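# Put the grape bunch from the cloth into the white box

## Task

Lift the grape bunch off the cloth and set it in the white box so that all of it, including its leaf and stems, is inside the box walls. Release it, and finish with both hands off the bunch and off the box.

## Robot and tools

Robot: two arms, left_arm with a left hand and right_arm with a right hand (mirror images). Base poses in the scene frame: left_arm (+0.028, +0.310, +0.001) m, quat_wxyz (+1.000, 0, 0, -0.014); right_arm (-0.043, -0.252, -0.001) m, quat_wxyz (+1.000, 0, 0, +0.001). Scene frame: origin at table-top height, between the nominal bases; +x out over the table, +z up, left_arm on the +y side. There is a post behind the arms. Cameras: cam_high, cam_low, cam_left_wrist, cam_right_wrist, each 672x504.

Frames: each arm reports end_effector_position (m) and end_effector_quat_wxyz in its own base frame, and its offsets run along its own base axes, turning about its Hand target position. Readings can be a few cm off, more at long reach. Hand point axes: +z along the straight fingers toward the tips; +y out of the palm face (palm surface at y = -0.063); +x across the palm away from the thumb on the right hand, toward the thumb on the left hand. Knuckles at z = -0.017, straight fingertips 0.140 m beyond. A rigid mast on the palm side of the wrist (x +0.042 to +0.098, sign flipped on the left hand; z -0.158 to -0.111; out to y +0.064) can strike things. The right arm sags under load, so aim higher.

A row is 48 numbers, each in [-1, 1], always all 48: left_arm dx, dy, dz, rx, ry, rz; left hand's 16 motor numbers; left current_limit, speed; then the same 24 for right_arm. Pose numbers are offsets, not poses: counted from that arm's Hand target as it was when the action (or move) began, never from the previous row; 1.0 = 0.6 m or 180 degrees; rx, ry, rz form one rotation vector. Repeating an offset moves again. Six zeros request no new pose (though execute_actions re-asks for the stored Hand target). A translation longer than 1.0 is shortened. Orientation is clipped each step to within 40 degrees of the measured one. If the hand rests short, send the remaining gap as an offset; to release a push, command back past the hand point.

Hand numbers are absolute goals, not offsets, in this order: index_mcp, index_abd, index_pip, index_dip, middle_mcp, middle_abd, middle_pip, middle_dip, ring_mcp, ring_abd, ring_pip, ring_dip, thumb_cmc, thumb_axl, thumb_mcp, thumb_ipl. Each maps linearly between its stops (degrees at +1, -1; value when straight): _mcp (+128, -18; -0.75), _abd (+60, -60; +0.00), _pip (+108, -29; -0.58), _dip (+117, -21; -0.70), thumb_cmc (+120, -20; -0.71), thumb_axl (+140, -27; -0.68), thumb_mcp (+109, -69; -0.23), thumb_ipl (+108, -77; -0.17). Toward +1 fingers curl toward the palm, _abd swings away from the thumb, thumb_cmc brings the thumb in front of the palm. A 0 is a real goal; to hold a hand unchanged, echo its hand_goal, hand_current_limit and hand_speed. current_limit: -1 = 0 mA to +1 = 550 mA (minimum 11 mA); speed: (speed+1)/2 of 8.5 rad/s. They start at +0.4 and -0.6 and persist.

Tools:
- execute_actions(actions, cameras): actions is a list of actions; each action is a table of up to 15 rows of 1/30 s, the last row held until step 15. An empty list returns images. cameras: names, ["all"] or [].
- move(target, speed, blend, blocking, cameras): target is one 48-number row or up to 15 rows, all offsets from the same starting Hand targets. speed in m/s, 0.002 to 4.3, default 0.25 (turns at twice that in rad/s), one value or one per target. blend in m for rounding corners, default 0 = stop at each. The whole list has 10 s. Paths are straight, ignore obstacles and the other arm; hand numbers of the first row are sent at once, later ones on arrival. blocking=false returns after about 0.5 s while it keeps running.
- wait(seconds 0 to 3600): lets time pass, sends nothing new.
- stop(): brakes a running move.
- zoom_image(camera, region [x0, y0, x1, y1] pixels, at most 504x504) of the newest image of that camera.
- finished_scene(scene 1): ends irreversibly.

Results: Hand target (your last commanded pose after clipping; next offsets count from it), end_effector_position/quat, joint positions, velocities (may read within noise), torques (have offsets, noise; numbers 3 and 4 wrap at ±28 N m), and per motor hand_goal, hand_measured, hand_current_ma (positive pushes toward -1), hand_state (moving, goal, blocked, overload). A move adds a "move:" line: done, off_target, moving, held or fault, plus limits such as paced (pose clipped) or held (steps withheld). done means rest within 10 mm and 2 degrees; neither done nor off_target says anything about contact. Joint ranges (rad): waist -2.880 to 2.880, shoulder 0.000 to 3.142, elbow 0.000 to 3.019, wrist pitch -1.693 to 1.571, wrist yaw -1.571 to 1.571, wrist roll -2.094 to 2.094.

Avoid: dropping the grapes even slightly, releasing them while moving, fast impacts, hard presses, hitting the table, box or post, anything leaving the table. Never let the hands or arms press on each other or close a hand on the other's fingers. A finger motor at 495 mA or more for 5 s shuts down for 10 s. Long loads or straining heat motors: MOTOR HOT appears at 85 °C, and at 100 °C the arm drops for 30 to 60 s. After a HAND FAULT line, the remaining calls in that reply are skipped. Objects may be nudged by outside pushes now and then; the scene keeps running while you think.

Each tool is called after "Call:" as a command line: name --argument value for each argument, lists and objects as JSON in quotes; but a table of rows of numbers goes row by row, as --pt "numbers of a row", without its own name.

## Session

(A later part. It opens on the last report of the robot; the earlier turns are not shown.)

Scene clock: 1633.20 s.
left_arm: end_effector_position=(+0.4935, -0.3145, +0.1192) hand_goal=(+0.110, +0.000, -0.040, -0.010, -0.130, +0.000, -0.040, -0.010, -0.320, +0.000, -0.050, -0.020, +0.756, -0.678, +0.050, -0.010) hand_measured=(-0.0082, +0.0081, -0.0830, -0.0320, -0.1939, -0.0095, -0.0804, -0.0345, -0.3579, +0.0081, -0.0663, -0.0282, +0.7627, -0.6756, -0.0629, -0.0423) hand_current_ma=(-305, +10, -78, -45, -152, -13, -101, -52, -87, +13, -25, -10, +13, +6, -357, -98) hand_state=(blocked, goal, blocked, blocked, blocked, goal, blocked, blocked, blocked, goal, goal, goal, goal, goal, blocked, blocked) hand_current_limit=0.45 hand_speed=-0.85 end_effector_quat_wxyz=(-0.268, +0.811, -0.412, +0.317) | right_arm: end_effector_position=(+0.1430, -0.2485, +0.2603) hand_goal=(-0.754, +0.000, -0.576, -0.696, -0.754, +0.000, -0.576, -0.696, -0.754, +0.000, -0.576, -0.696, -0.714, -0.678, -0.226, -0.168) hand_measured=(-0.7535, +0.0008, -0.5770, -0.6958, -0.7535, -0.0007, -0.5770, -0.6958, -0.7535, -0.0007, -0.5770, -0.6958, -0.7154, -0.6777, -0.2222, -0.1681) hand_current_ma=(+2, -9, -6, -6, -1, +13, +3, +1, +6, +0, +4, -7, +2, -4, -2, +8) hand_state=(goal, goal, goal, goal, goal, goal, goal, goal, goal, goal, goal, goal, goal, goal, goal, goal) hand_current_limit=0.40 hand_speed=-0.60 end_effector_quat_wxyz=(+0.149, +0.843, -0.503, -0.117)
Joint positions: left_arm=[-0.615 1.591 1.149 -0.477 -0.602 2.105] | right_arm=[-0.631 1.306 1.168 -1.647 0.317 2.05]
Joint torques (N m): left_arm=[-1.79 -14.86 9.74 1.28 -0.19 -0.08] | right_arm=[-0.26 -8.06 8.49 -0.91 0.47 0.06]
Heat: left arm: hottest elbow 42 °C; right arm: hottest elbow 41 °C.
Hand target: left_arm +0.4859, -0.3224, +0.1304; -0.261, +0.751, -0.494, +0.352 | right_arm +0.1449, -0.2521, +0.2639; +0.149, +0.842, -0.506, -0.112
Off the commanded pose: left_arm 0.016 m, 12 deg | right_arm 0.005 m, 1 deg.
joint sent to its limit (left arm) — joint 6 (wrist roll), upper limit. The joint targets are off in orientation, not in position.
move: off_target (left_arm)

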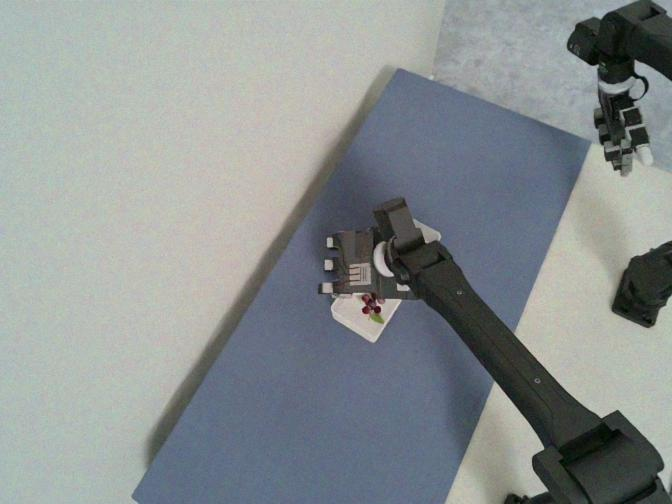

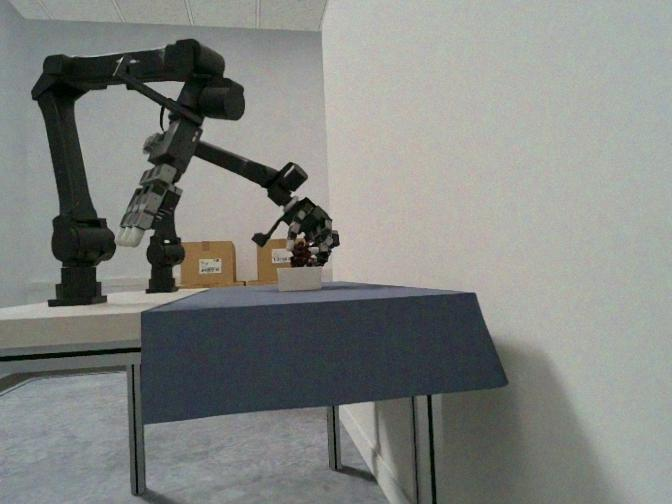

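Call:
move --pt "0.01 0.005 0.04 0 0 0 0.11 0 -0.04 -0.01 -0.13 0 -0.04 -0.01 -0.32 0 -0.05 -0.02 0.757 -0.678 0.05 -0.01 0.45 -0.85 0 0 0 0 0 0 -0.754 0 -0.576 -0.696 -0.754 0 -0.576 -0.696 -0.754 0 -0.576 -0.696 -0.714 -0.678 -0.226 -0.168 0.4 -0.6" --speed 0.06 --cameras '["cam_high","cam_low"]'

Call:
zoom_image --camera "cam_high" --region '[310, 270, 390, 350]'

Call:
zoom_image --camera "cam_low" --region '[275, 225, 345, 295]'

Scene clock: 1642.07 s.
left_arm: end_effector_position=(+0.4817, -0.3066, +0.1184) hand_goal=(+0.110, +0.000, -0.040, -0.010, -0.130, +0.000, -0.040, -0.010, -0.320, +0.000, -0.050, -0.020, +0.756, -0.678, +0.050, -0.010) hand_measured=(-0.0094, +0.0081, -0.0830, -0.0320, -0.1939, -0.0109, -0.0791, -0.0371, -0.3434, +0.0023, -0.0663, -0.0282, +0.7614, -0.6746, -0.0629, -0.0423) hand_current_ma=(-313, +8, -90, -42, -159, -31, -99, -58, -45, +0, -26, -18, +6, +19, -367, -102) hand_state=(blocked, goal, blocked, blocked, blocked, goal, blocked, blocked, blocked, goal, goal, goal, goal, goal, blocked, blocked) hand_current_limit=0.45 hand_speed=-0.85 end_effector_quat_wxyz=(-0.271, +0.813, -0.422, +0.295) | right_arm: end_effector_position=(+0.1430, -0.2485, +0.2603) hand_goal=(-0.754, +0.000, -0.576, -0.696, -0.754, +0.000, -0.576, -0.696, -0.754, +0.000, -0.576, -0.696, -0.714, -0.678, -0.226, -0.168) hand_measured=(-0.7523, -0.0007, -0.5782, -0.6958, -0.7535, +0.0008, -0.5770, -0.6945, -0.7547, +0.0008, -0.5770, -0.6971, -0.7154, -0.6777, -0.2212, -0.1681) hand_current_ma=(+1, -7, -6, -6, -3, +9, +2, +5, +8, +5, +4, -6, -1, +0, +0, +1) hand_state=(goal, goal, goal, goal, goal, goal, goal, goal, goal, goal, goal, goal, goal, goal, goal, goal) hand_current_limit=0.40 hand_speed=-0.60 end_effector_quat_wxyz=(+0.149, +0.843, -0.503, -0.117)
Joint positions: left_arm=[-0.615 1.577 1.149 -0.54 -0.601 2.105] | right_arm=[-0.631 1.306 1.168 -1.647 0.317 2.05]
Joint torques (N m): left_arm=[-1.14 -15.21 13.35 1.29 -0.5 -0.09] | right_arm=[-0.26 -8.06 8.49 -0.9 0.47 0.06]
Heat: left arm: hottest elbow 42 °C; right arm: hottest elbow 41 °C.
Hand target: left_arm +0.4919, -0.3194, +0.1542; -0.261, +0.751, -0.494, +0.352 | right_arm +0.1449, -0.2521, +0.2639; +0.149, +0.842, -0.506, -0.112
Off the commanded pose: left_arm 0.040 m, 13 deg | right_arm 0.005 m, 1 deg.
joint sent to its limit (left arm) — joint 6 (wrist roll), upper limit. The joint targets are off in orientation, not in position.
move: off_target (left_arm)

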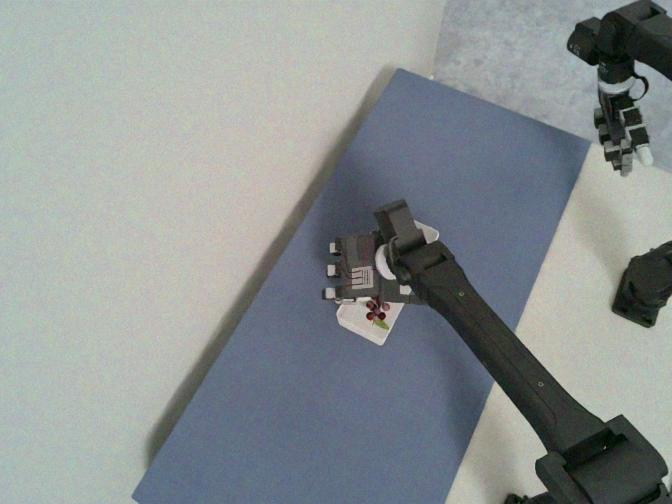

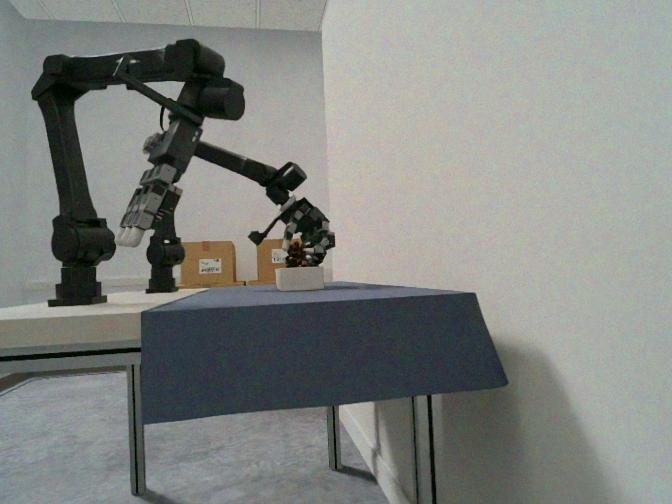

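Scaled by 6.300 from the camera's image (finer frame: 960x720).

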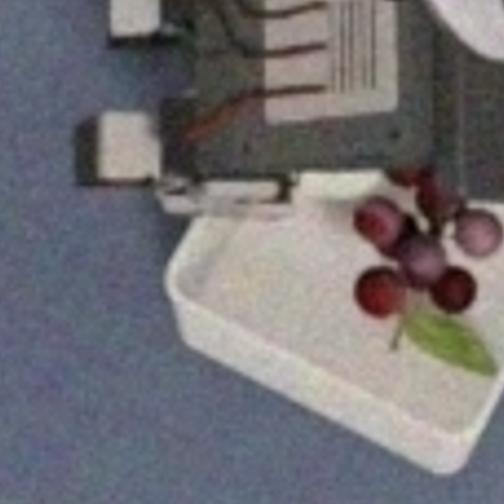

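Scaled by 7.200 from the camera's image (finer frame: 960x720).

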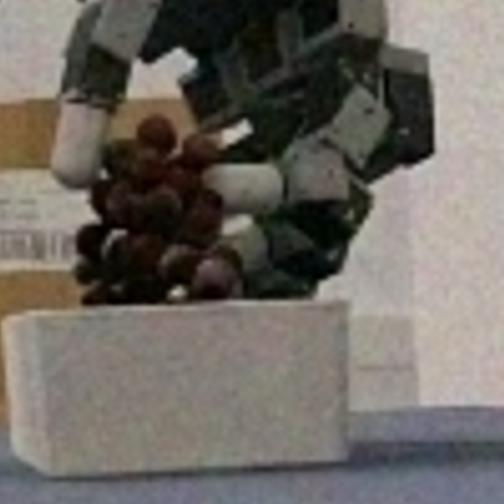

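Call:
zoom_image --camera "cam_high" --region '[350, 290, 410, 350]'

Call:
zoom_image --camera "cam_high" --region '[300, 190, 460, 350]'

Scaled by 8.400 from the camera's image (finer frame: 960x720).

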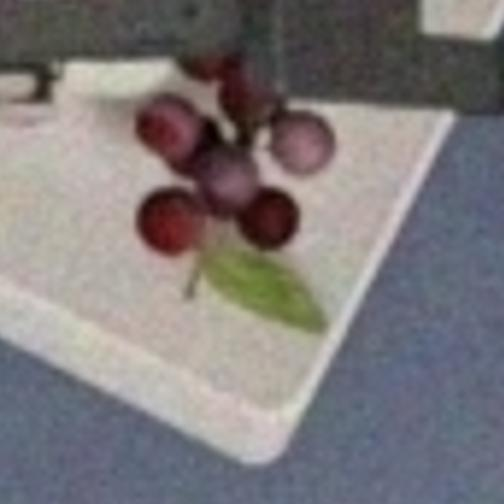

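Scaled by 3.150 from the camera's image (finer frame: 960x720).

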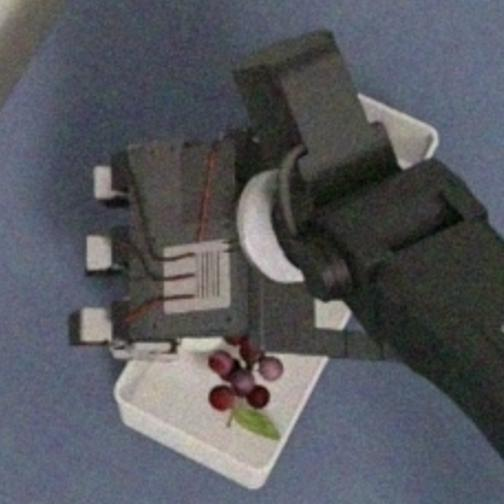

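Call:
move --pt "-0.01 -0.005 0.03 0 0 0 0.11 0 -0.04 -0.01 -0.13 0 -0.04 -0.01 -0.32 0 -0.05 -0.02 0.757 -0.678 0.05 -0.01 0.45 -0.85 0 0 0 0 0 0 -0.754 0 -0.576 -0.696 -0.754 0 -0.576 -0.696 -0.754 0 -0.576 -0.696 -0.714 -0.678 -0.226 -0.168 0.4 -0.6" --speed 0.06 --cameras '["cam_high","cam_low"]'

Call:
zoom_image --camera "cam_high" --region '[300, 190, 460, 350]'

Call:
zoom_image --camera "cam_low" --region '[275, 225, 345, 295]'

Scene clock: 1703.57 s.
left_arm: end_effector_position=(+0.4708, -0.3032, +0.1265) hand_goal=(+0.110, +0.000, -0.040, -0.010, -0.130, +0.000, -0.040, -0.010, -0.320, +0.000, -0.050, -0.020, +0.756, -0.678, +0.050, -0.010) hand_measured=(-0.0094, +0.0081, -0.0830, -0.0320, -0.1939, -0.0095, -0.0804, -0.0358, -0.3398, +0.0081, -0.0663, -0.0282, +0.7627, -0.6756, -0.0629, -0.0423) hand_current_ma=(-309, +9, -92, -40, -165, -19, -105, -60, -39, +5, -37, -24, +12, +14, -362, -101) hand_state=(blocked, goal, blocked, blocked, blocked, goal, blocked, blocked, goal, goal, goal, goal, goal, goal, blocked, blocked) hand_current_limit=0.45 hand_speed=-0.85 end_effector_quat_wxyz=(-0.274, +0.812, -0.429, +0.286) | right_arm: end_effector_position=(+0.1430, -0.2485, +0.2603) hand_goal=(-0.754, +0.000, -0.576, -0.696, -0.754, +0.000, -0.576, -0.696, -0.754, +0.000, -0.576, -0.696, -0.714, -0.678, -0.226, -0.168) hand_measured=(-0.7535, +0.0008, -0.5770, -0.6945, -0.7547, +0.0008, -0.5757, -0.6958, -0.7535, +0.0023, -0.5770, -0.6958, -0.7154, -0.6777, -0.2212, -0.1672) hand_current_ma=(+3, -7, -12, -1, -4, +7, +1, +2, +8, -2, +0, -5, -1, +2, +1, +5) hand_state=(goal, goal, goal, goal, goal, goal, goal, goal, goal, goal, goal, goal, goal, goal, goal, goal) hand_current_limit=0.40 hand_speed=-0.60 end_effector_quat_wxyz=(+0.149, +0.843, -0.503, -0.117)
Joint positions: left_arm=[-0.624 1.551 1.149 -0.588 -0.608 2.105] | right_arm=[-0.631 1.306 1.168 -1.647 0.317 2.05]
Joint torques (N m): left_arm=[-1.44 -14.86 14.98 1.2 -0.56 -0.06] | right_arm=[-0.32 -8.06 8.5 -0.91 0.47 0.06]
Heat: left arm: hottest elbow 48 °C; right arm: hottest elbow 41 °C.
Hand target: left_arm +0.4858, -0.3225, +0.1722; -0.261, +0.751, -0.495, +0.351 | right_arm +0.1449, -0.2521, +0.2639; +0.149, +0.842, -0.506, -0.112
Off the commanded pose: left_arm 0.052 m, 13 deg | right_arm 0.005 m, 1 deg.
joint sent to its limit (left arm) — joint 6 (wrist roll), upper limit. The joint targets are off in orientation, not in position.
move: off_target (left_arm)

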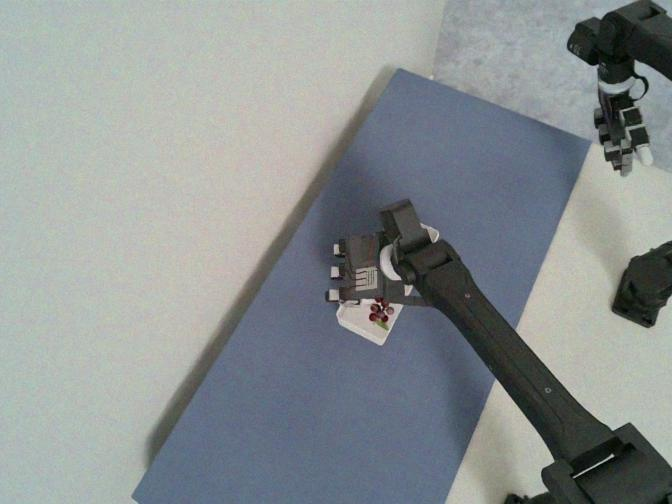

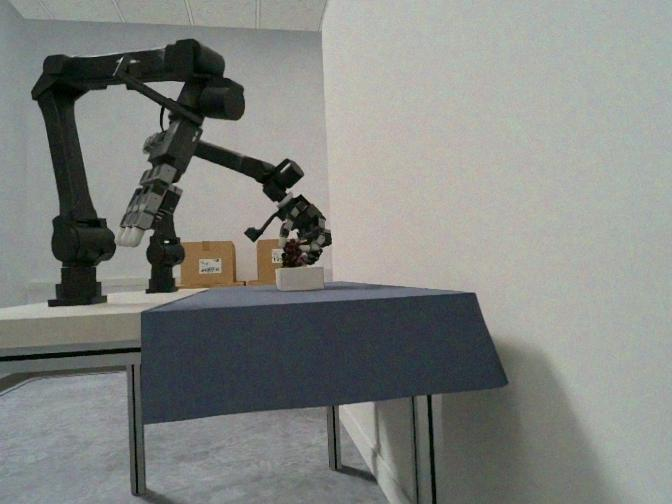

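Scaled by 3.150 from the camera's image (finer frame: 960x720).

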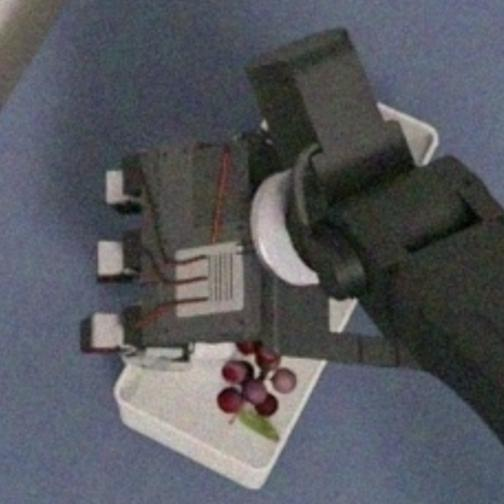

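Scaled by 7.200 from the camera's image (finer frame: 960x720).

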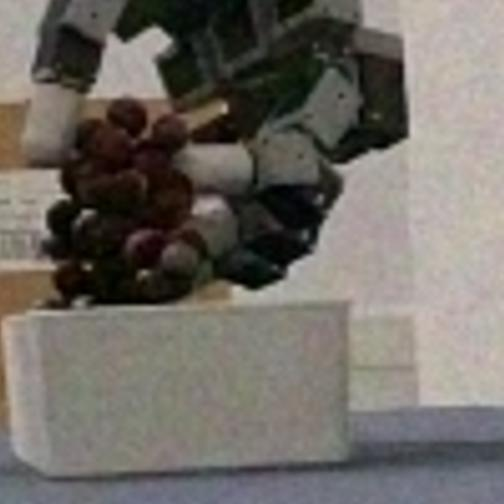

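Call:
move --pt "-0.04 0.0 -0.095 0 0 0 0.11 0 -0.04 -0.01 -0.13 0 -0.04 -0.01 -0.32 0 -0.05 -0.02 0.757 -0.678 0.05 -0.01 0.45 -0.85 0 0 0 0 0 0 -0.754 0 -0.576 -0.696 -0.754 0 -0.576 -0.696 -0.754 0 -0.576 -0.696 -0.714 -0.678 -0.226 -0.168 0.4 -0.6" --speed 0.05 --cameras '["cam_high","cam_low"]'

Call:
zoom_image --camera "cam_high" --region '[300, 190, 460, 350]'

Call:
zoom_image --camera "cam_low" --region '[275, 225, 345, 295]'

Scene clock: 1727.23 s.
left_arm: end_effector_position=(+0.4707, -0.3174, +0.1187) hand_goal=(+0.110, +0.000, -0.040, -0.010, -0.130, +0.000, -0.040, -0.010, -0.320, +0.000, -0.050, -0.020, +0.756, -0.678, +0.050, -0.010) hand_measured=(-0.0070, +0.0023, -0.0830, -0.0320, -0.1939, -0.0095, -0.0791, -0.0358, -0.3410, +0.0066, -0.0624, -0.0205, +0.7627, -0.6756, -0.0629, -0.0423) hand_current_ma=(-299, +1, -91, -43, -160, -20, -103, -64, -41, +12, -21, -3, +2, +21, -365, -92) hand_state=(blocked, goal, blocked, blocked, blocked, goal, blocked, blocked, blocked, goal, goal, goal, goal, goal, blocked, blocked) hand_current_limit=0.45 hand_speed=-0.85 end_effector_quat_wxyz=(-0.268, +0.803, -0.420, +0.325) | right_arm: end_effector_position=(+0.1430, -0.2485, +0.2603) hand_goal=(-0.754, +0.000, -0.576, -0.696, -0.754, +0.000, -0.576, -0.696, -0.754, +0.000, -0.576, -0.696, -0.714, -0.678, -0.226, -0.168) hand_measured=(-0.7547, +0.0008, -0.5770, -0.6958, -0.7535, +0.0008, -0.5770, -0.6958, -0.7535, +0.0008, -0.5770, -0.6971, -0.7154, -0.6767, -0.2212, -0.1672) hand_current_ma=(+7, -5, -10, -1, -4, +11, +3, +6, +8, +1, +2, -8, +2, +3, -2, +4) hand_state=(goal, goal, goal, goal, goal, goal, goal, goal, goal, goal, goal, goal, goal, goal, goal, goal) hand_current_limit=0.40 hand_speed=-0.60 end_effector_quat_wxyz=(+0.149, +0.843, -0.503, -0.117)
Joint positions: left_arm=[-0.647 1.546 1.089 -0.452 -0.615 2.105] | right_arm=[-0.631 1.306 1.168 -1.647 0.317 2.05]
Joint torques (N m): left_arm=[-1.79 -12.81 8.34 2.11 -0.16 -0.07] | right_arm=[-0.26 -8.06 8.49 -0.91 0.47 0.06]
Heat: left arm: hottest elbow 50 °C; right arm: hottest elbow 41 °C.
Hand target: left_arm +0.4618, -0.3224, +0.1151; -0.261, +0.751, -0.494, +0.351 | right_arm +0.1449, -0.2521, +0.2639; +0.149, +0.842, -0.506, -0.112
Off the commanded pose: left_arm 0.011 m, 11 deg | right_arm 0.005 m, 1 deg.
joint sent to its limit (left arm) — joint 6 (wrist roll), upper limit. The joint targets are off in orientation, not in position.
move: off_target (left_arm)

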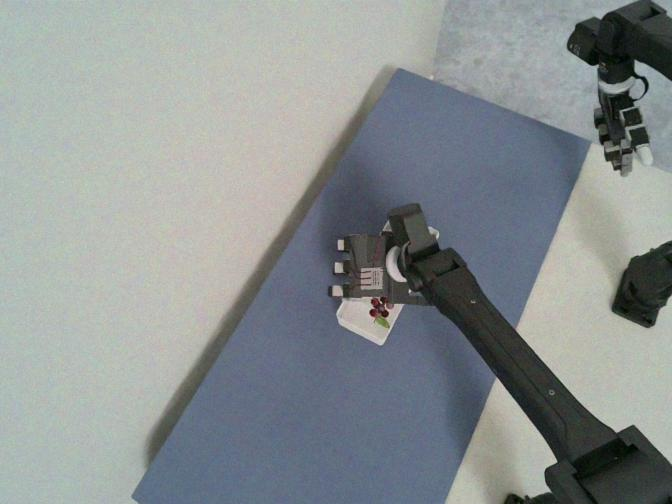

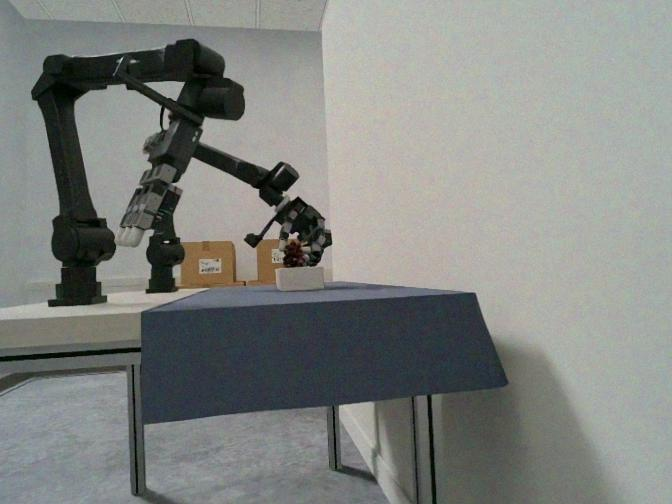

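Scaled by 3.150 from the camera's image (finer frame: 960x720).

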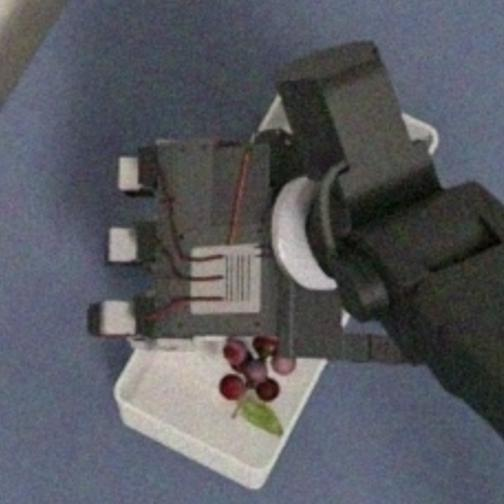

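Scaled by 7.200 from the camera's image (finer frame: 960x720).

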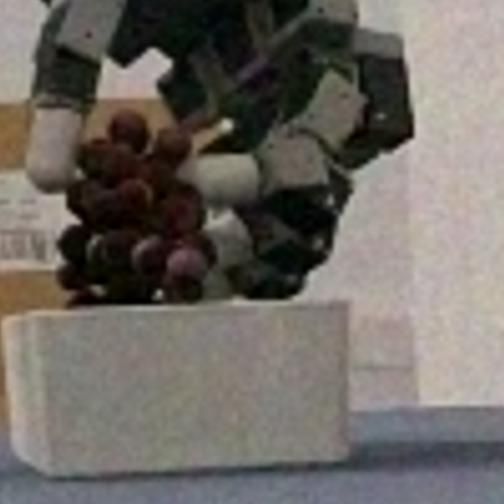

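Call:
move --pt "-0.003 0.0 -0.03 0 0 0 0.11 0 -0.04 -0.01 -0.13 0 -0.04 -0.01 -0.32 0 -0.05 -0.02 0.757 -0.678 0.05 -0.01 0.45 -0.85 0 0 0 0 0 0 -0.754 0 -0.576 -0.696 -0.754 0 -0.576 -0.696 -0.754 0 -0.576 -0.696 -0.714 -0.678 -0.226 -0.168 0.4 -0.6" --speed 0.05 --cameras '["cam_high","cam_low"]'

Call:
zoom_image --camera "cam_high" --region '[300, 190, 460, 350]'

Call:
zoom_image --camera "cam_low" --region '[275, 225, 345, 295]'

Scene clock: 1738.77 s.
left_arm: end_effector_position=(+0.4735, -0.3185, +0.1160) hand_goal=(+0.110, +0.000, -0.040, -0.010, -0.130, +0.000, -0.040, -0.010, -0.320, +0.000, -0.050, -0.020, +0.756, -0.678, +0.050, -0.010) hand_measured=(-0.0058, +0.0066, -0.0817, -0.0333, -0.1939, -0.0109, -0.0817, -0.0358, -0.3471, -0.0007, -0.0624, -0.0218, +0.7652, -0.6746, -0.0629, -0.0433) hand_current_ma=(-303, -2, -86, -40, -159, -23, -95, -60, -65, -1, -23, -4, +19, +13, -365, -97) hand_state=(blocked, goal, blocked, blocked, blocked, goal, blocked, blocked, blocked, goal, goal, goal, goal, goal, blocked, blocked) hand_current_limit=0.45 hand_speed=-0.85 end_effector_quat_wxyz=(-0.268, +0.802, -0.413, +0.339) | right_arm: end_effector_position=(+0.1430, -0.2485, +0.2603) hand_goal=(-0.754, +0.000, -0.576, -0.696, -0.754, +0.000, -0.576, -0.696, -0.754, +0.000, -0.576, -0.696, -0.714, -0.678, -0.226, -0.168) hand_measured=(-0.7535, -0.0007, -0.5770, -0.6958, -0.7535, +0.0008, -0.5757, -0.6958, -0.7535, +0.0008, -0.5770, -0.6958, -0.7154, -0.6767, -0.2212, -0.1672) hand_current_ma=(+5, -8, -8, -5, -4, +10, +1, +6, +4, +4, +2, -10, +1, -2, +4, +2) hand_state=(goal, goal, goal, goal, goal, goal, goal, goal, goal, goal, goal, goal, goal, goal, goal, goal) hand_current_limit=0.40 hand_speed=-0.60 end_effector_quat_wxyz=(+0.149, +0.843, -0.503, -0.117)
Joint positions: left_arm=[-0.647 1.546 1.067 -0.401 -0.619 2.105] | right_arm=[-0.631 1.306 1.168 -1.647 0.317 2.05]
Joint torques (N m): left_arm=[-1.79 -11.28 7.5 2.02 0.17 -0.1] | right_arm=[-0.26 -8.06 8.5 -0.9 0.47 0.06]
Heat: left arm: hottest elbow 50 °C; right arm: hottest elbow 41 °C.
Hand target: left_arm +0.4601, -0.3224, +0.0973; -0.261, +0.751, -0.494, +0.352 | right_arm +0.1449, -0.2521, +0.2639; +0.149, +0.842, -0.506, -0.112
Off the commanded pose: left_arm 0.023 m, 11 deg | right_arm 0.005 m, 1 deg.
joint sent to its limit (left arm) — joint 6 (wrist roll), upper limit. The joint targets are off in orientation, not in position.
move: off_target (left_arm)

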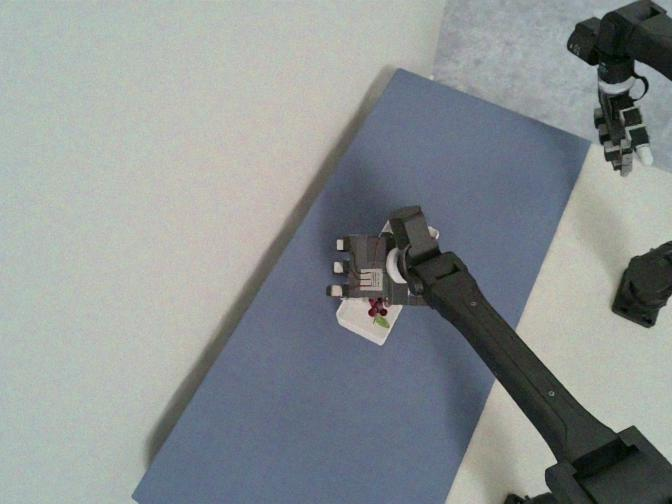

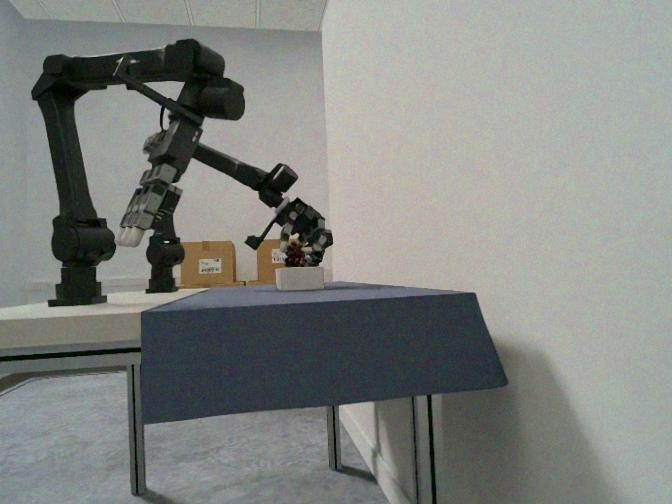

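Scaled by 3.150 from the camera's image (finer frame: 960x720).

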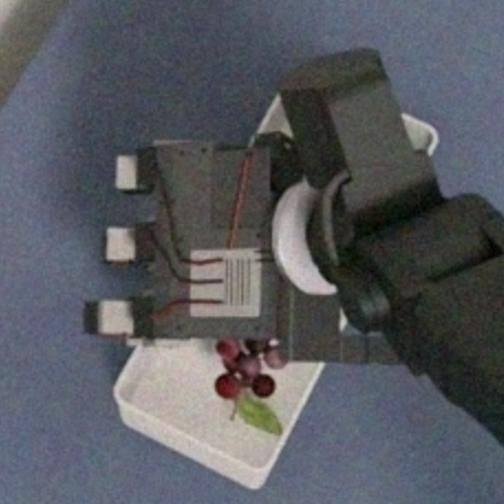

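Scaled by 7.200 from the camera's image (finer frame: 960x720).

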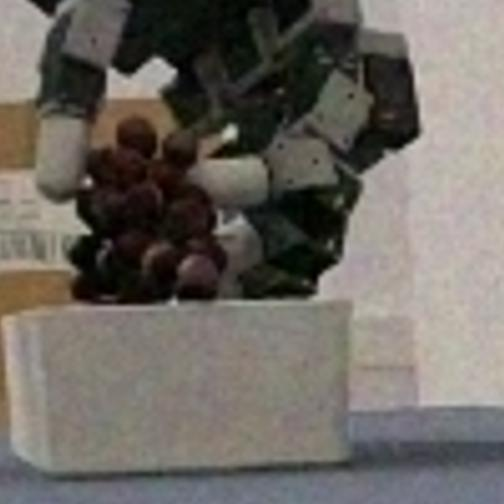

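Call:
move --pt "-0.01 0.0 -0.02 0 0 0 0.11 0 -0.04 -0.01 -0.13 0 -0.04 -0.01 -0.32 0 -0.05 -0.02 0.757 -0.678 0.05 -0.01 0.45 -0.85 0 0 0 0 0 0 -0.754 0 -0.576 -0.696 -0.754 0 -0.576 -0.696 -0.754 0 -0.576 -0.696 -0.714 -0.678 -0.226 -0.168 0.4 -0.6" --speed 0.05 --cameras '["cam_high","cam_low"]'

Call:
zoom_image --camera "cam_high" --region '[300, 190, 460, 350]'

Call:
zoom_image --camera "cam_low" --region '[275, 225, 345, 295]'

Scene clock: 1786.07 s.
left_arm: end_effector_position=(+0.4730, -0.3187, +0.1146) hand_goal=(+0.110, +0.000, -0.040, -0.010, -0.130, +0.000, -0.040, -0.010, -0.320, +0.000, -0.050, -0.020, +0.756, -0.678, +0.050, -0.010) hand_measured=(-0.0058, +0.0066, -0.0830, -0.0320, -0.1939, -0.0095, -0.0804, -0.0358, -0.3591, -0.0007, -0.0599, -0.0205, +0.7652, -0.6756, -0.0639, -0.0414) hand_current_ma=(-300, +6, -87, -36, -168, -25, -98, -50, -102, +5, -21, +1, +17, +19, -364, -95) hand_state=(blocked, goal, blocked, blocked, blocked, goal, blocked, blocked, blocked, goal, goal, goal, goal, goal, blocked, blocked) hand_current_limit=0.45 hand_speed=-0.85 end_effector_quat_wxyz=(-0.268, +0.800, -0.408, +0.349) | right_arm: end_effector_position=(+0.1430, -0.2485, +0.2603) hand_goal=(-0.754, +0.000, -0.576, -0.696, -0.754, +0.000, -0.576, -0.696, -0.754, +0.000, -0.576, -0.696, -0.714, -0.678, -0.226, -0.168) hand_measured=(-0.7535, -0.0007, -0.5770, -0.6958, -0.7547, -0.0007, -0.5770, -0.6958, -0.7535, -0.0007, -0.5770, -0.6958, -0.7154, -0.6777, -0.2212, -0.1681) hand_current_ma=(+6, -9, -7, -3, -5, +9, +3, +8, +10, +3, +4, -9, +0, -1, +3, +3) hand_state=(goal, goal, goal, goal, goal, goal, goal, goal, goal, goal, goal, goal, goal, goal, goal, goal) hand_current_limit=0.40 hand_speed=-0.60 end_effector_quat_wxyz=(+0.149, +0.843, -0.503, -0.117)
Joint positions: left_arm=[-0.649 1.539 1.044 -0.36 -0.624 2.105] | right_arm=[-0.631 1.306 1.168 -1.647 0.317 2.05]
Joint torques (N m): left_arm=[-1.85 -10.58 6.86 1.88 0.37 -0.09] | right_arm=[-0.32 -8.06 8.49 -0.91 0.47 0.06]
Heat: left arm: hottest elbow 47 °C; right arm: hottest elbow 41 °C.
Hand target: left_arm +0.4542, -0.3224, +0.0854; -0.261, +0.751, -0.494, +0.352 | right_arm +0.1449, -0.2521, +0.2639; +0.149, +0.842, -0.506, -0.112
Off the commanded pose: left_arm 0.035 m, 11 deg | right_arm 0.005 m, 1 deg.
joint sent to its limit (left arm) — joint 6 (wrist roll), upper limit. The joint targets are off in orientation, not in position.
move: off_target (left_arm)

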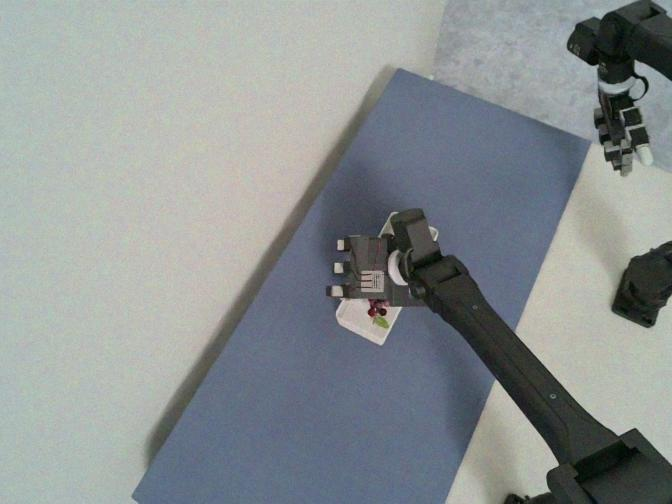

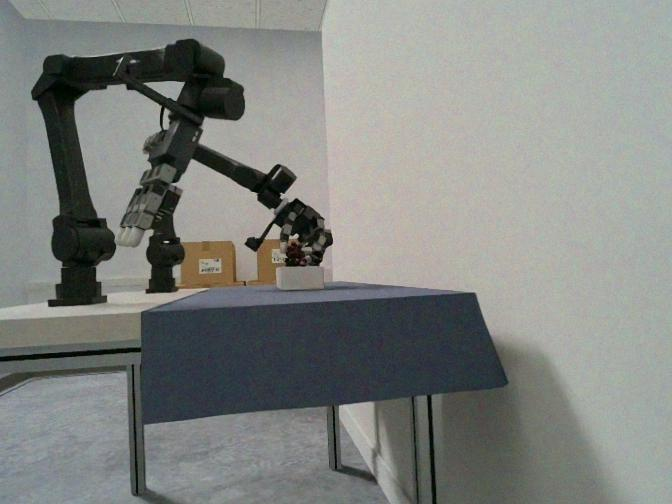

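Scaled by 3.150 from the camera's image (finer frame: 960x720).

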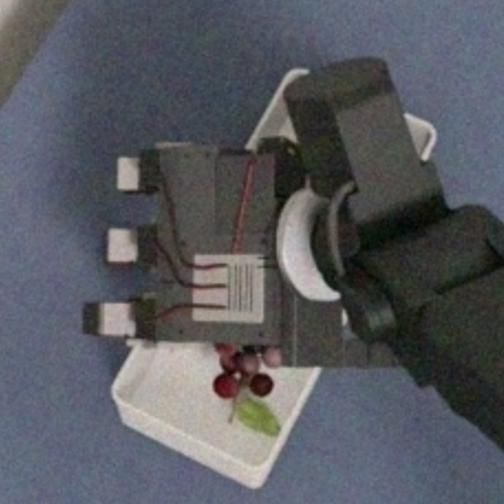

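Scaled by 7.200 from the camera's image (finer frame: 960x720).

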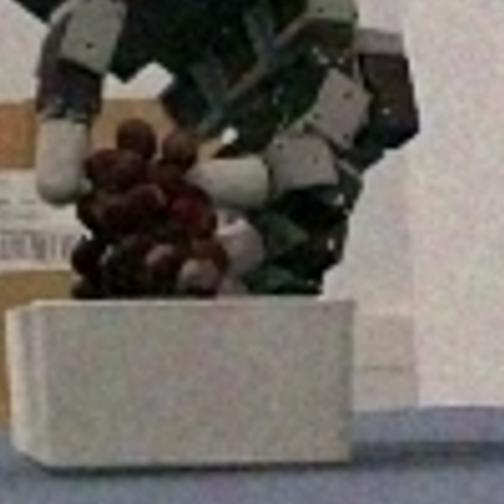

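Call:
move --pt "-0.005 -0.01 0.115 0 0 0 0.11 0 -0.04 -0.01 -0.13 0 -0.04 -0.01 -0.32 0 -0.05 -0.02 0.757 -0.678 0.05 -0.01 0.45 -0.85 0 0 0 0 0 0 -0.754 0 -0.576 -0.696 -0.754 0 -0.576 -0.696 -0.754 0 -0.576 -0.696 -0.714 -0.678 -0.226 -0.168 0.4 -0.6" --speed 0.06 --cameras '["cam_high","cam_low"]'

Call:
zoom_image --camera "cam_high" --region '[300, 190, 460, 350]'

Call:
zoom_image --camera "cam_low" --region '[275, 225, 345, 295]'

Scene clock: 1812.90 s.
left_arm: end_effector_position=(+0.4390, -0.3096, +0.1154) hand_goal=(+0.110, +0.000, -0.040, -0.010, -0.130, +0.000, -0.040, -0.010, -0.320, +0.000, -0.050, -0.020, +0.756, -0.678, +0.050, -0.010) hand_measured=(-0.0058, +0.0066, -0.0830, -0.0320, -0.1939, -0.0095, -0.0804, -0.0358, -0.3410, -0.0139, -0.0688, -0.0269, +0.7639, -0.6756, -0.0629, -0.0423) hand_current_ma=(-292, -1, -85, -40, -163, -26, -97, -56, -34, -19, -35, -15, +10, +14, -356, -93) hand_state=(blocked, goal, blocked, blocked, blocked, goal, blocked, blocked, blocked, goal, goal, goal, goal, goal, blocked, blocked) hand_current_limit=0.45 hand_speed=-0.85 end_effector_quat_wxyz=(-0.274, +0.800, -0.444, +0.297) | right_arm: end_effector_position=(+0.1430, -0.2485, +0.2603) hand_goal=(-0.754, +0.000, -0.576, -0.696, -0.754, +0.000, -0.576, -0.696, -0.754, +0.000, -0.576, -0.696, -0.714, -0.678, -0.226, -0.168) hand_measured=(-0.7535, +0.0008, -0.5770, -0.6971, -0.7535, -0.0007, -0.5770, -0.6958, -0.7523, -0.0007, -0.5770, -0.6971, -0.7167, -0.6777, -0.2212, -0.1672) hand_current_ma=(+2, -9, -8, -1, +2, +7, -1, +3, +5, -4, -1, -7, +4, -1, +1, +5) hand_state=(goal, goal, goal, goal, goal, goal, goal, goal, goal, goal, goal, goal, goal, goal, goal, goal) hand_current_limit=0.40 hand_speed=-0.60 end_effector_quat_wxyz=(+0.149, +0.843, -0.503, -0.117)
Joint positions: left_arm=[-0.675 1.503 1.057 -0.534 -0.626 2.105] | right_arm=[-0.631 1.306 1.168 -1.647 0.317 2.05]
Joint torques (N m): left_arm=[-1.67 -13.8 14.28 1.25 -0.54 -0.05] | right_arm=[-0.32 -8.06 8.49 -0.91 0.47 0.06]
Heat: left arm: hottest elbow 45 °C; right arm: hottest elbow 41 °C.
Hand target: left_arm +0.4512, -0.3284, +0.1543; -0.261, +0.751, -0.494, +0.352 | right_arm +0.1449, -0.2521, +0.2639; +0.149, +0.842, -0.506, -0.112
Off the commanded pose: left_arm 0.045 m, 10 deg | right_arm 0.005 m, 1 deg.
joint sent to its limit (left arm) — joint 6 (wrist roll), upper limit. The joint targets are off in orientation, not in position.
move: off_target (left_arm)

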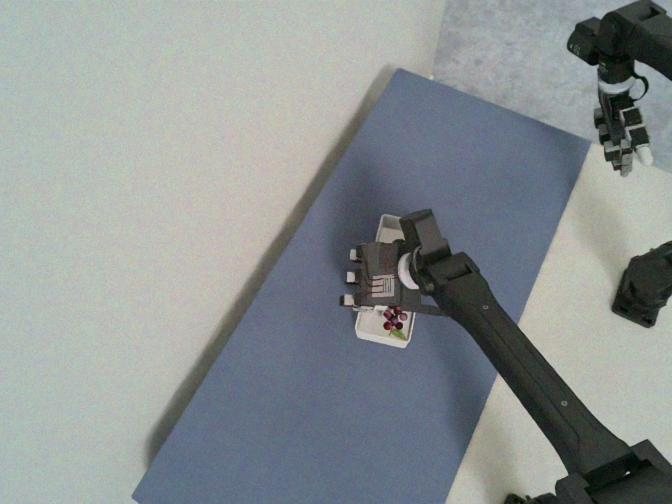

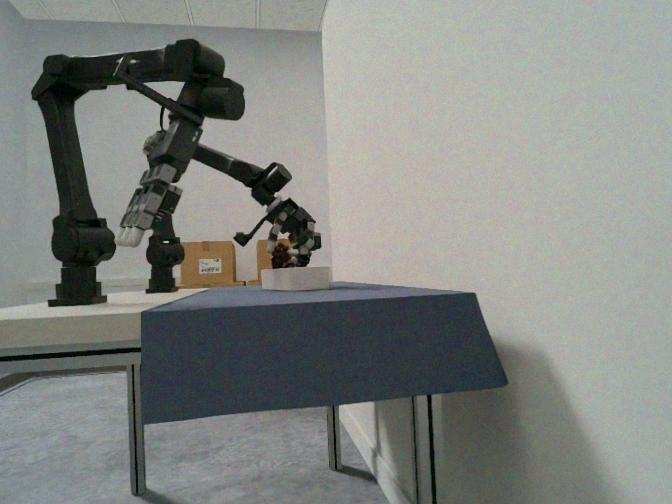

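Scaled by 3.150 from the camera's image (finer frame: 960x720).

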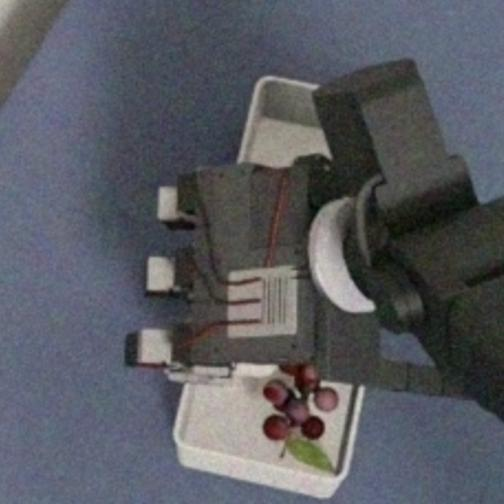

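Scaled by 7.200 from the camera's image (finer frame: 960x720).

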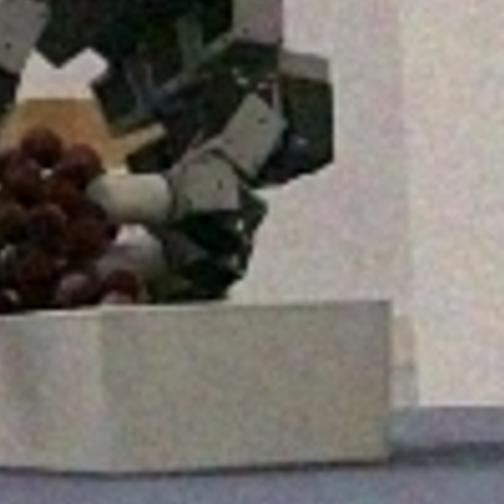

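Call:
move --pt "0.02 -0.01 0.055 0 0 0 0.11 0 -0.04 -0.01 -0.13 0 -0.04 -0.01 -0.32 0 -0.05 -0.02 0.757 -0.678 0.05 -0.01 0.45 -0.85 0 0 0 0 0 0 -0.754 0 -0.576 -0.696 -0.754 0 -0.576 -0.696 -0.754 0 -0.576 -0.696 -0.714 -0.678 -0.226 -0.168 0.4 -0.6" --speed 0.1 --cameras '["cam_high","cam_low"]'

Call:
zoom_image --camera "cam_high" --region '[320, 200, 480, 360]'

Call:
zoom_image --camera "cam_low" --region '[245, 215, 345, 305]'

Scene clock: 1849.57 s.
left_arm: end_effector_position=(+0.4493, -0.3179, +0.1476) hand_goal=(+0.110, +0.000, -0.040, -0.010, -0.130, +0.000, -0.040, -0.010, -0.320, +0.000, -0.050, -0.020, +0.756, -0.678, +0.050, -0.010) hand_measured=(-0.0058, +0.0052, -0.0817, -0.0320, -0.1939, -0.0095, -0.0791, -0.0358, -0.3290, -0.0007, -0.0663, -0.0282, +0.7652, -0.6746, -0.0629, -0.0433) hand_current_ma=(-298, +4, -80, -45, -162, -20, -106, -59, -23, +2, -34, -10, +19, +11, -362, -94) hand_state=(blocked, goal, blocked, blocked, blocked, goal, blocked, blocked, goal, goal, goal, goal, goal, goal, blocked, blocked) hand_current_limit=0.45 hand_speed=-0.85 end_effector_quat_wxyz=(-0.274, +0.800, -0.444, +0.296) | right_arm: end_effector_position=(+0.1430, -0.2485, +0.2603) hand_goal=(-0.754, +0.000, -0.576, -0.696, -0.754, +0.000, -0.576, -0.696, -0.754, +0.000, -0.576, -0.696, -0.714, -0.678, -0.226, -0.168) hand_measured=(-0.7547, -0.0007, -0.5770, -0.6958, -0.7535, +0.0023, -0.5770, -0.6958, -0.7535, -0.0007, -0.5782, -0.6958, -0.7167, -0.6777, -0.2212, -0.1681) hand_current_ma=(+4, -10, -10, -1, +0, +9, +5, +5, +8, +3, +5, -10, +2, +0, +0, +6) hand_state=(goal, goal, goal, goal, goal, goal, goal, goal, goal, goal, goal, goal, goal, goal, goal, goal) hand_current_limit=0.40 hand_speed=-0.60 end_effector_quat_wxyz=(+0.149, +0.843, -0.503, -0.117)
Joint positions: left_arm=[-0.675 1.503 1.149 -0.628 -0.626 2.105] | right_arm=[-0.631 1.306 1.168 -1.647 0.317 2.05]
Joint torques (N m): left_arm=[-1.26 -13.63 14.95 1.31 -0.41 -0.06] | right_arm=[-0.26 -8.06 8.49 -0.91 0.47 0.06]
Heat: left arm: hottest elbow 54 °C; right arm: hottest elbow 41 °C.
Hand target: left_arm +0.4632, -0.3344, +0.1872; -0.261, +0.751, -0.494, +0.352 | right_arm +0.1449, -0.2521, +0.2639; +0.149, +0.842, -0.506, -0.112
Off the commanded pose: left_arm 0.045 m, 10 deg | right_arm 0.005 m, 1 deg.
joint sent to its limit (left arm) — joint 6 (wrist roll), upper limit. The joint targets are off in orientation, not in position.
move: off_target (left_arm)

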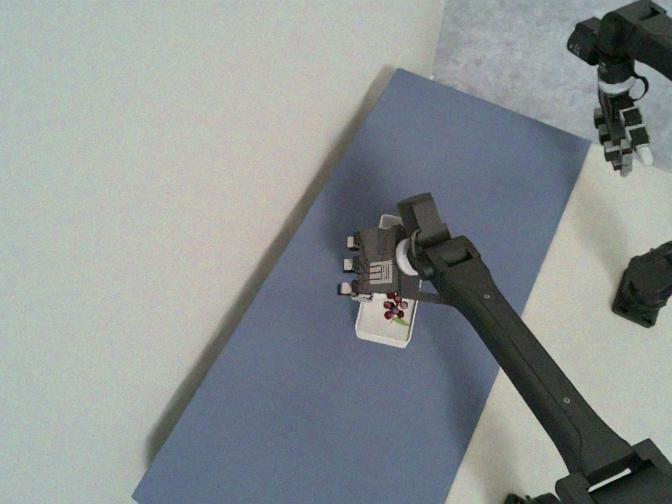

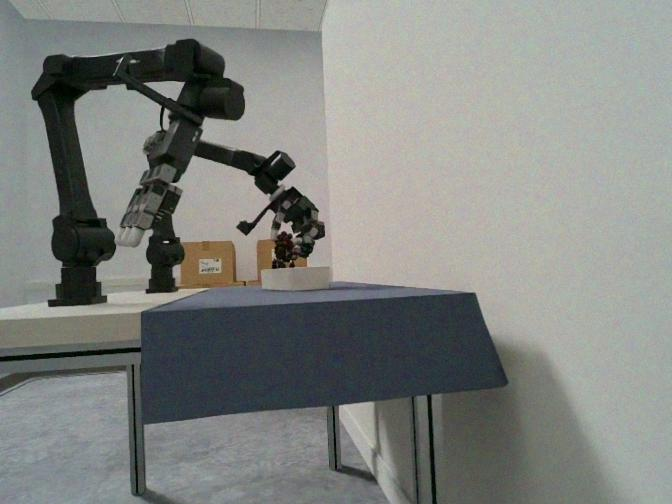

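Scaled by 3.150 from the camera's image (finer frame: 960x720).

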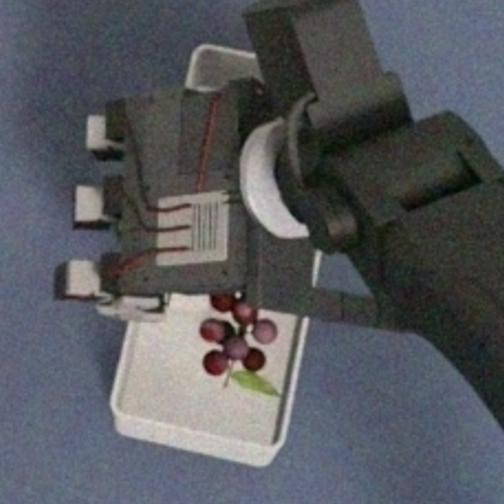

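Scaled by 5.040 from the camera's image (finer frame: 960x720).

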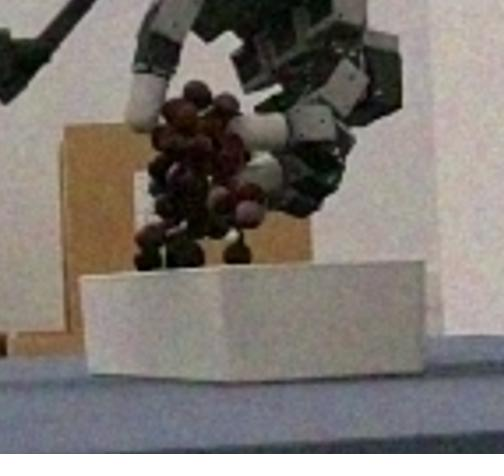

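Call:
move --pt "0.028 0.037 -0.005 0 0.01 0.163 0.11 0 -0.04 -0.01 -0.13 0 -0.04 -0.01 -0.32 0 -0.05 -0.02 0.757 -0.678 0.05 -0.01 0.45 -0.85 0 0 0 0 0 0 -0.754 0 -0.576 -0.696 -0.754 0 -0.576 -0.696 -0.754 0 -0.576 -0.696 -0.714 -0.678 -0.226 -0.168 0.4 -0.6" --speed 0.1 --cameras '["cam_high","cam_low"]'

Call:
zoom_image --camera "cam_high" --region '[320, 200, 480, 360]'

Call:
zoom_image --camera "cam_low" --region '[245, 215, 345, 305]'

Scene clock: 1941.27 s.
left_arm: end_effector_position=(+0.4664, -0.2924, +0.1613) hand_goal=(+0.110, +0.000, -0.040, -0.010, -0.130, +0.000, -0.040, -0.010, -0.320, +0.000, -0.050, -0.020, +0.756, -0.678, +0.050, -0.010) hand_measured=(-0.0046, +0.0052, -0.0830, -0.0320, -0.1939, -0.0095, -0.0804, -0.0358, -0.3290, -0.0036, -0.0663, -0.0256, +0.7652, -0.6767, -0.0629, -0.0433) hand_current_ma=(-300, +10, -88, -44, -159, -16, -98, -56, -18, +1, -29, -9, +13, +12, -360, -97) hand_state=(blocked, goal, blocked, blocked, blocked, goal, blocked, blocked, goal, goal, goal, goal, goal, goal, blocked, blocked) hand_current_limit=0.45 hand_speed=-0.85 end_effector_quat_wxyz=(-0.343, +0.856, -0.303, +0.238) | right_arm: end_effector_position=(+0.1430, -0.2485, +0.2603) hand_goal=(-0.754, +0.000, -0.576, -0.696, -0.754, +0.000, -0.576, -0.696, -0.754, +0.000, -0.576, -0.696, -0.714, -0.678, -0.226, -0.168) hand_measured=(-0.7523, -0.0007, -0.5770, -0.6958, -0.7535, -0.0007, -0.5757, -0.6958, -0.7535, -0.0007, -0.5782, -0.6958, -0.7167, -0.6767, -0.2212, -0.1672) hand_current_ma=(+3, -5, -9, -1, -2, +12, +2, +4, +7, +0, +0, -9, +1, -1, -1, +6) hand_state=(goal, goal, goal, goal, goal, goal, goal, goal, goal, goal, goal, goal, goal, goal, goal, goal) hand_current_limit=0.40 hand_speed=-0.60 end_effector_quat_wxyz=(+0.149, +0.843, -0.503, -0.117)
Joint positions: left_arm=[-0.683 1.581 1.3 -0.994 -0.822 1.699] | right_arm=[-0.631 1.306 1.168 -1.647 0.317 2.05]
Joint torques (N m): left_arm=[-1.67 -12.28 14.64 0.69 -0.86 -0.22] | right_arm=[-0.32 -8.06 8.5 -0.9 0.47 0.06]
Heat: left arm: hottest elbow 57 °C; right arm: hottest elbow 41 °C.
Hand target: left_arm +0.4799, -0.3123, +0.1842; -0.334, +0.857, -0.292, +0.262 | right_arm +0.1449, -0.2521, +0.2639; +0.149, +0.842, -0.506, -0.112
Off the commanded pose: left_arm 0.033 m, 3 deg | right_arm 0.005 m, 1 deg.
move: off_target (left_arm)

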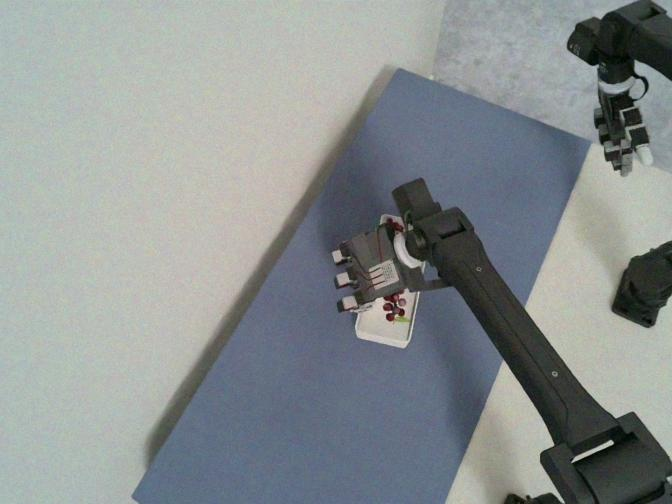

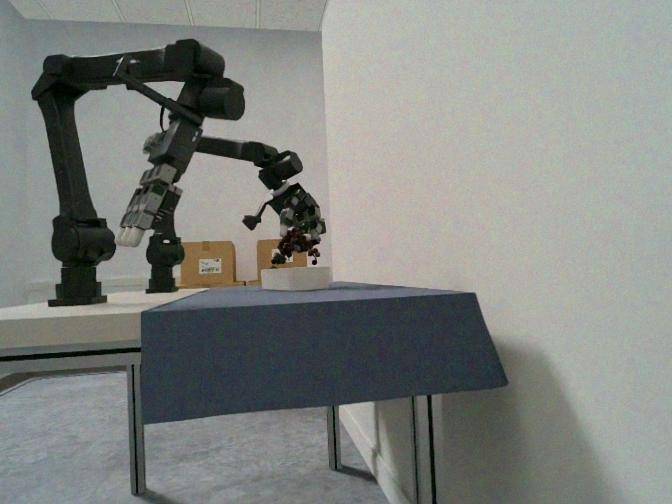

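Scaled by 3.150 from the camera's image (finer frame: 960x720).

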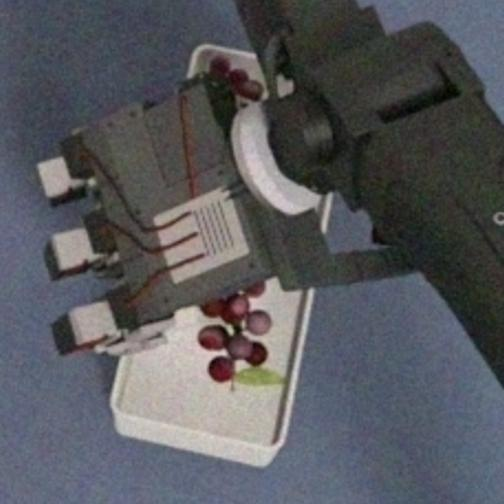

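Scaled by 5.040 from the camera's image (finer frame: 960x720).

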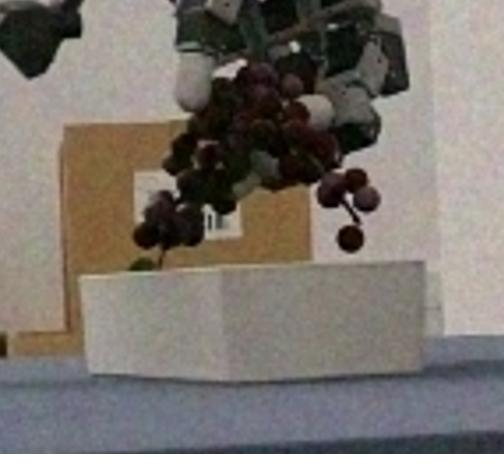

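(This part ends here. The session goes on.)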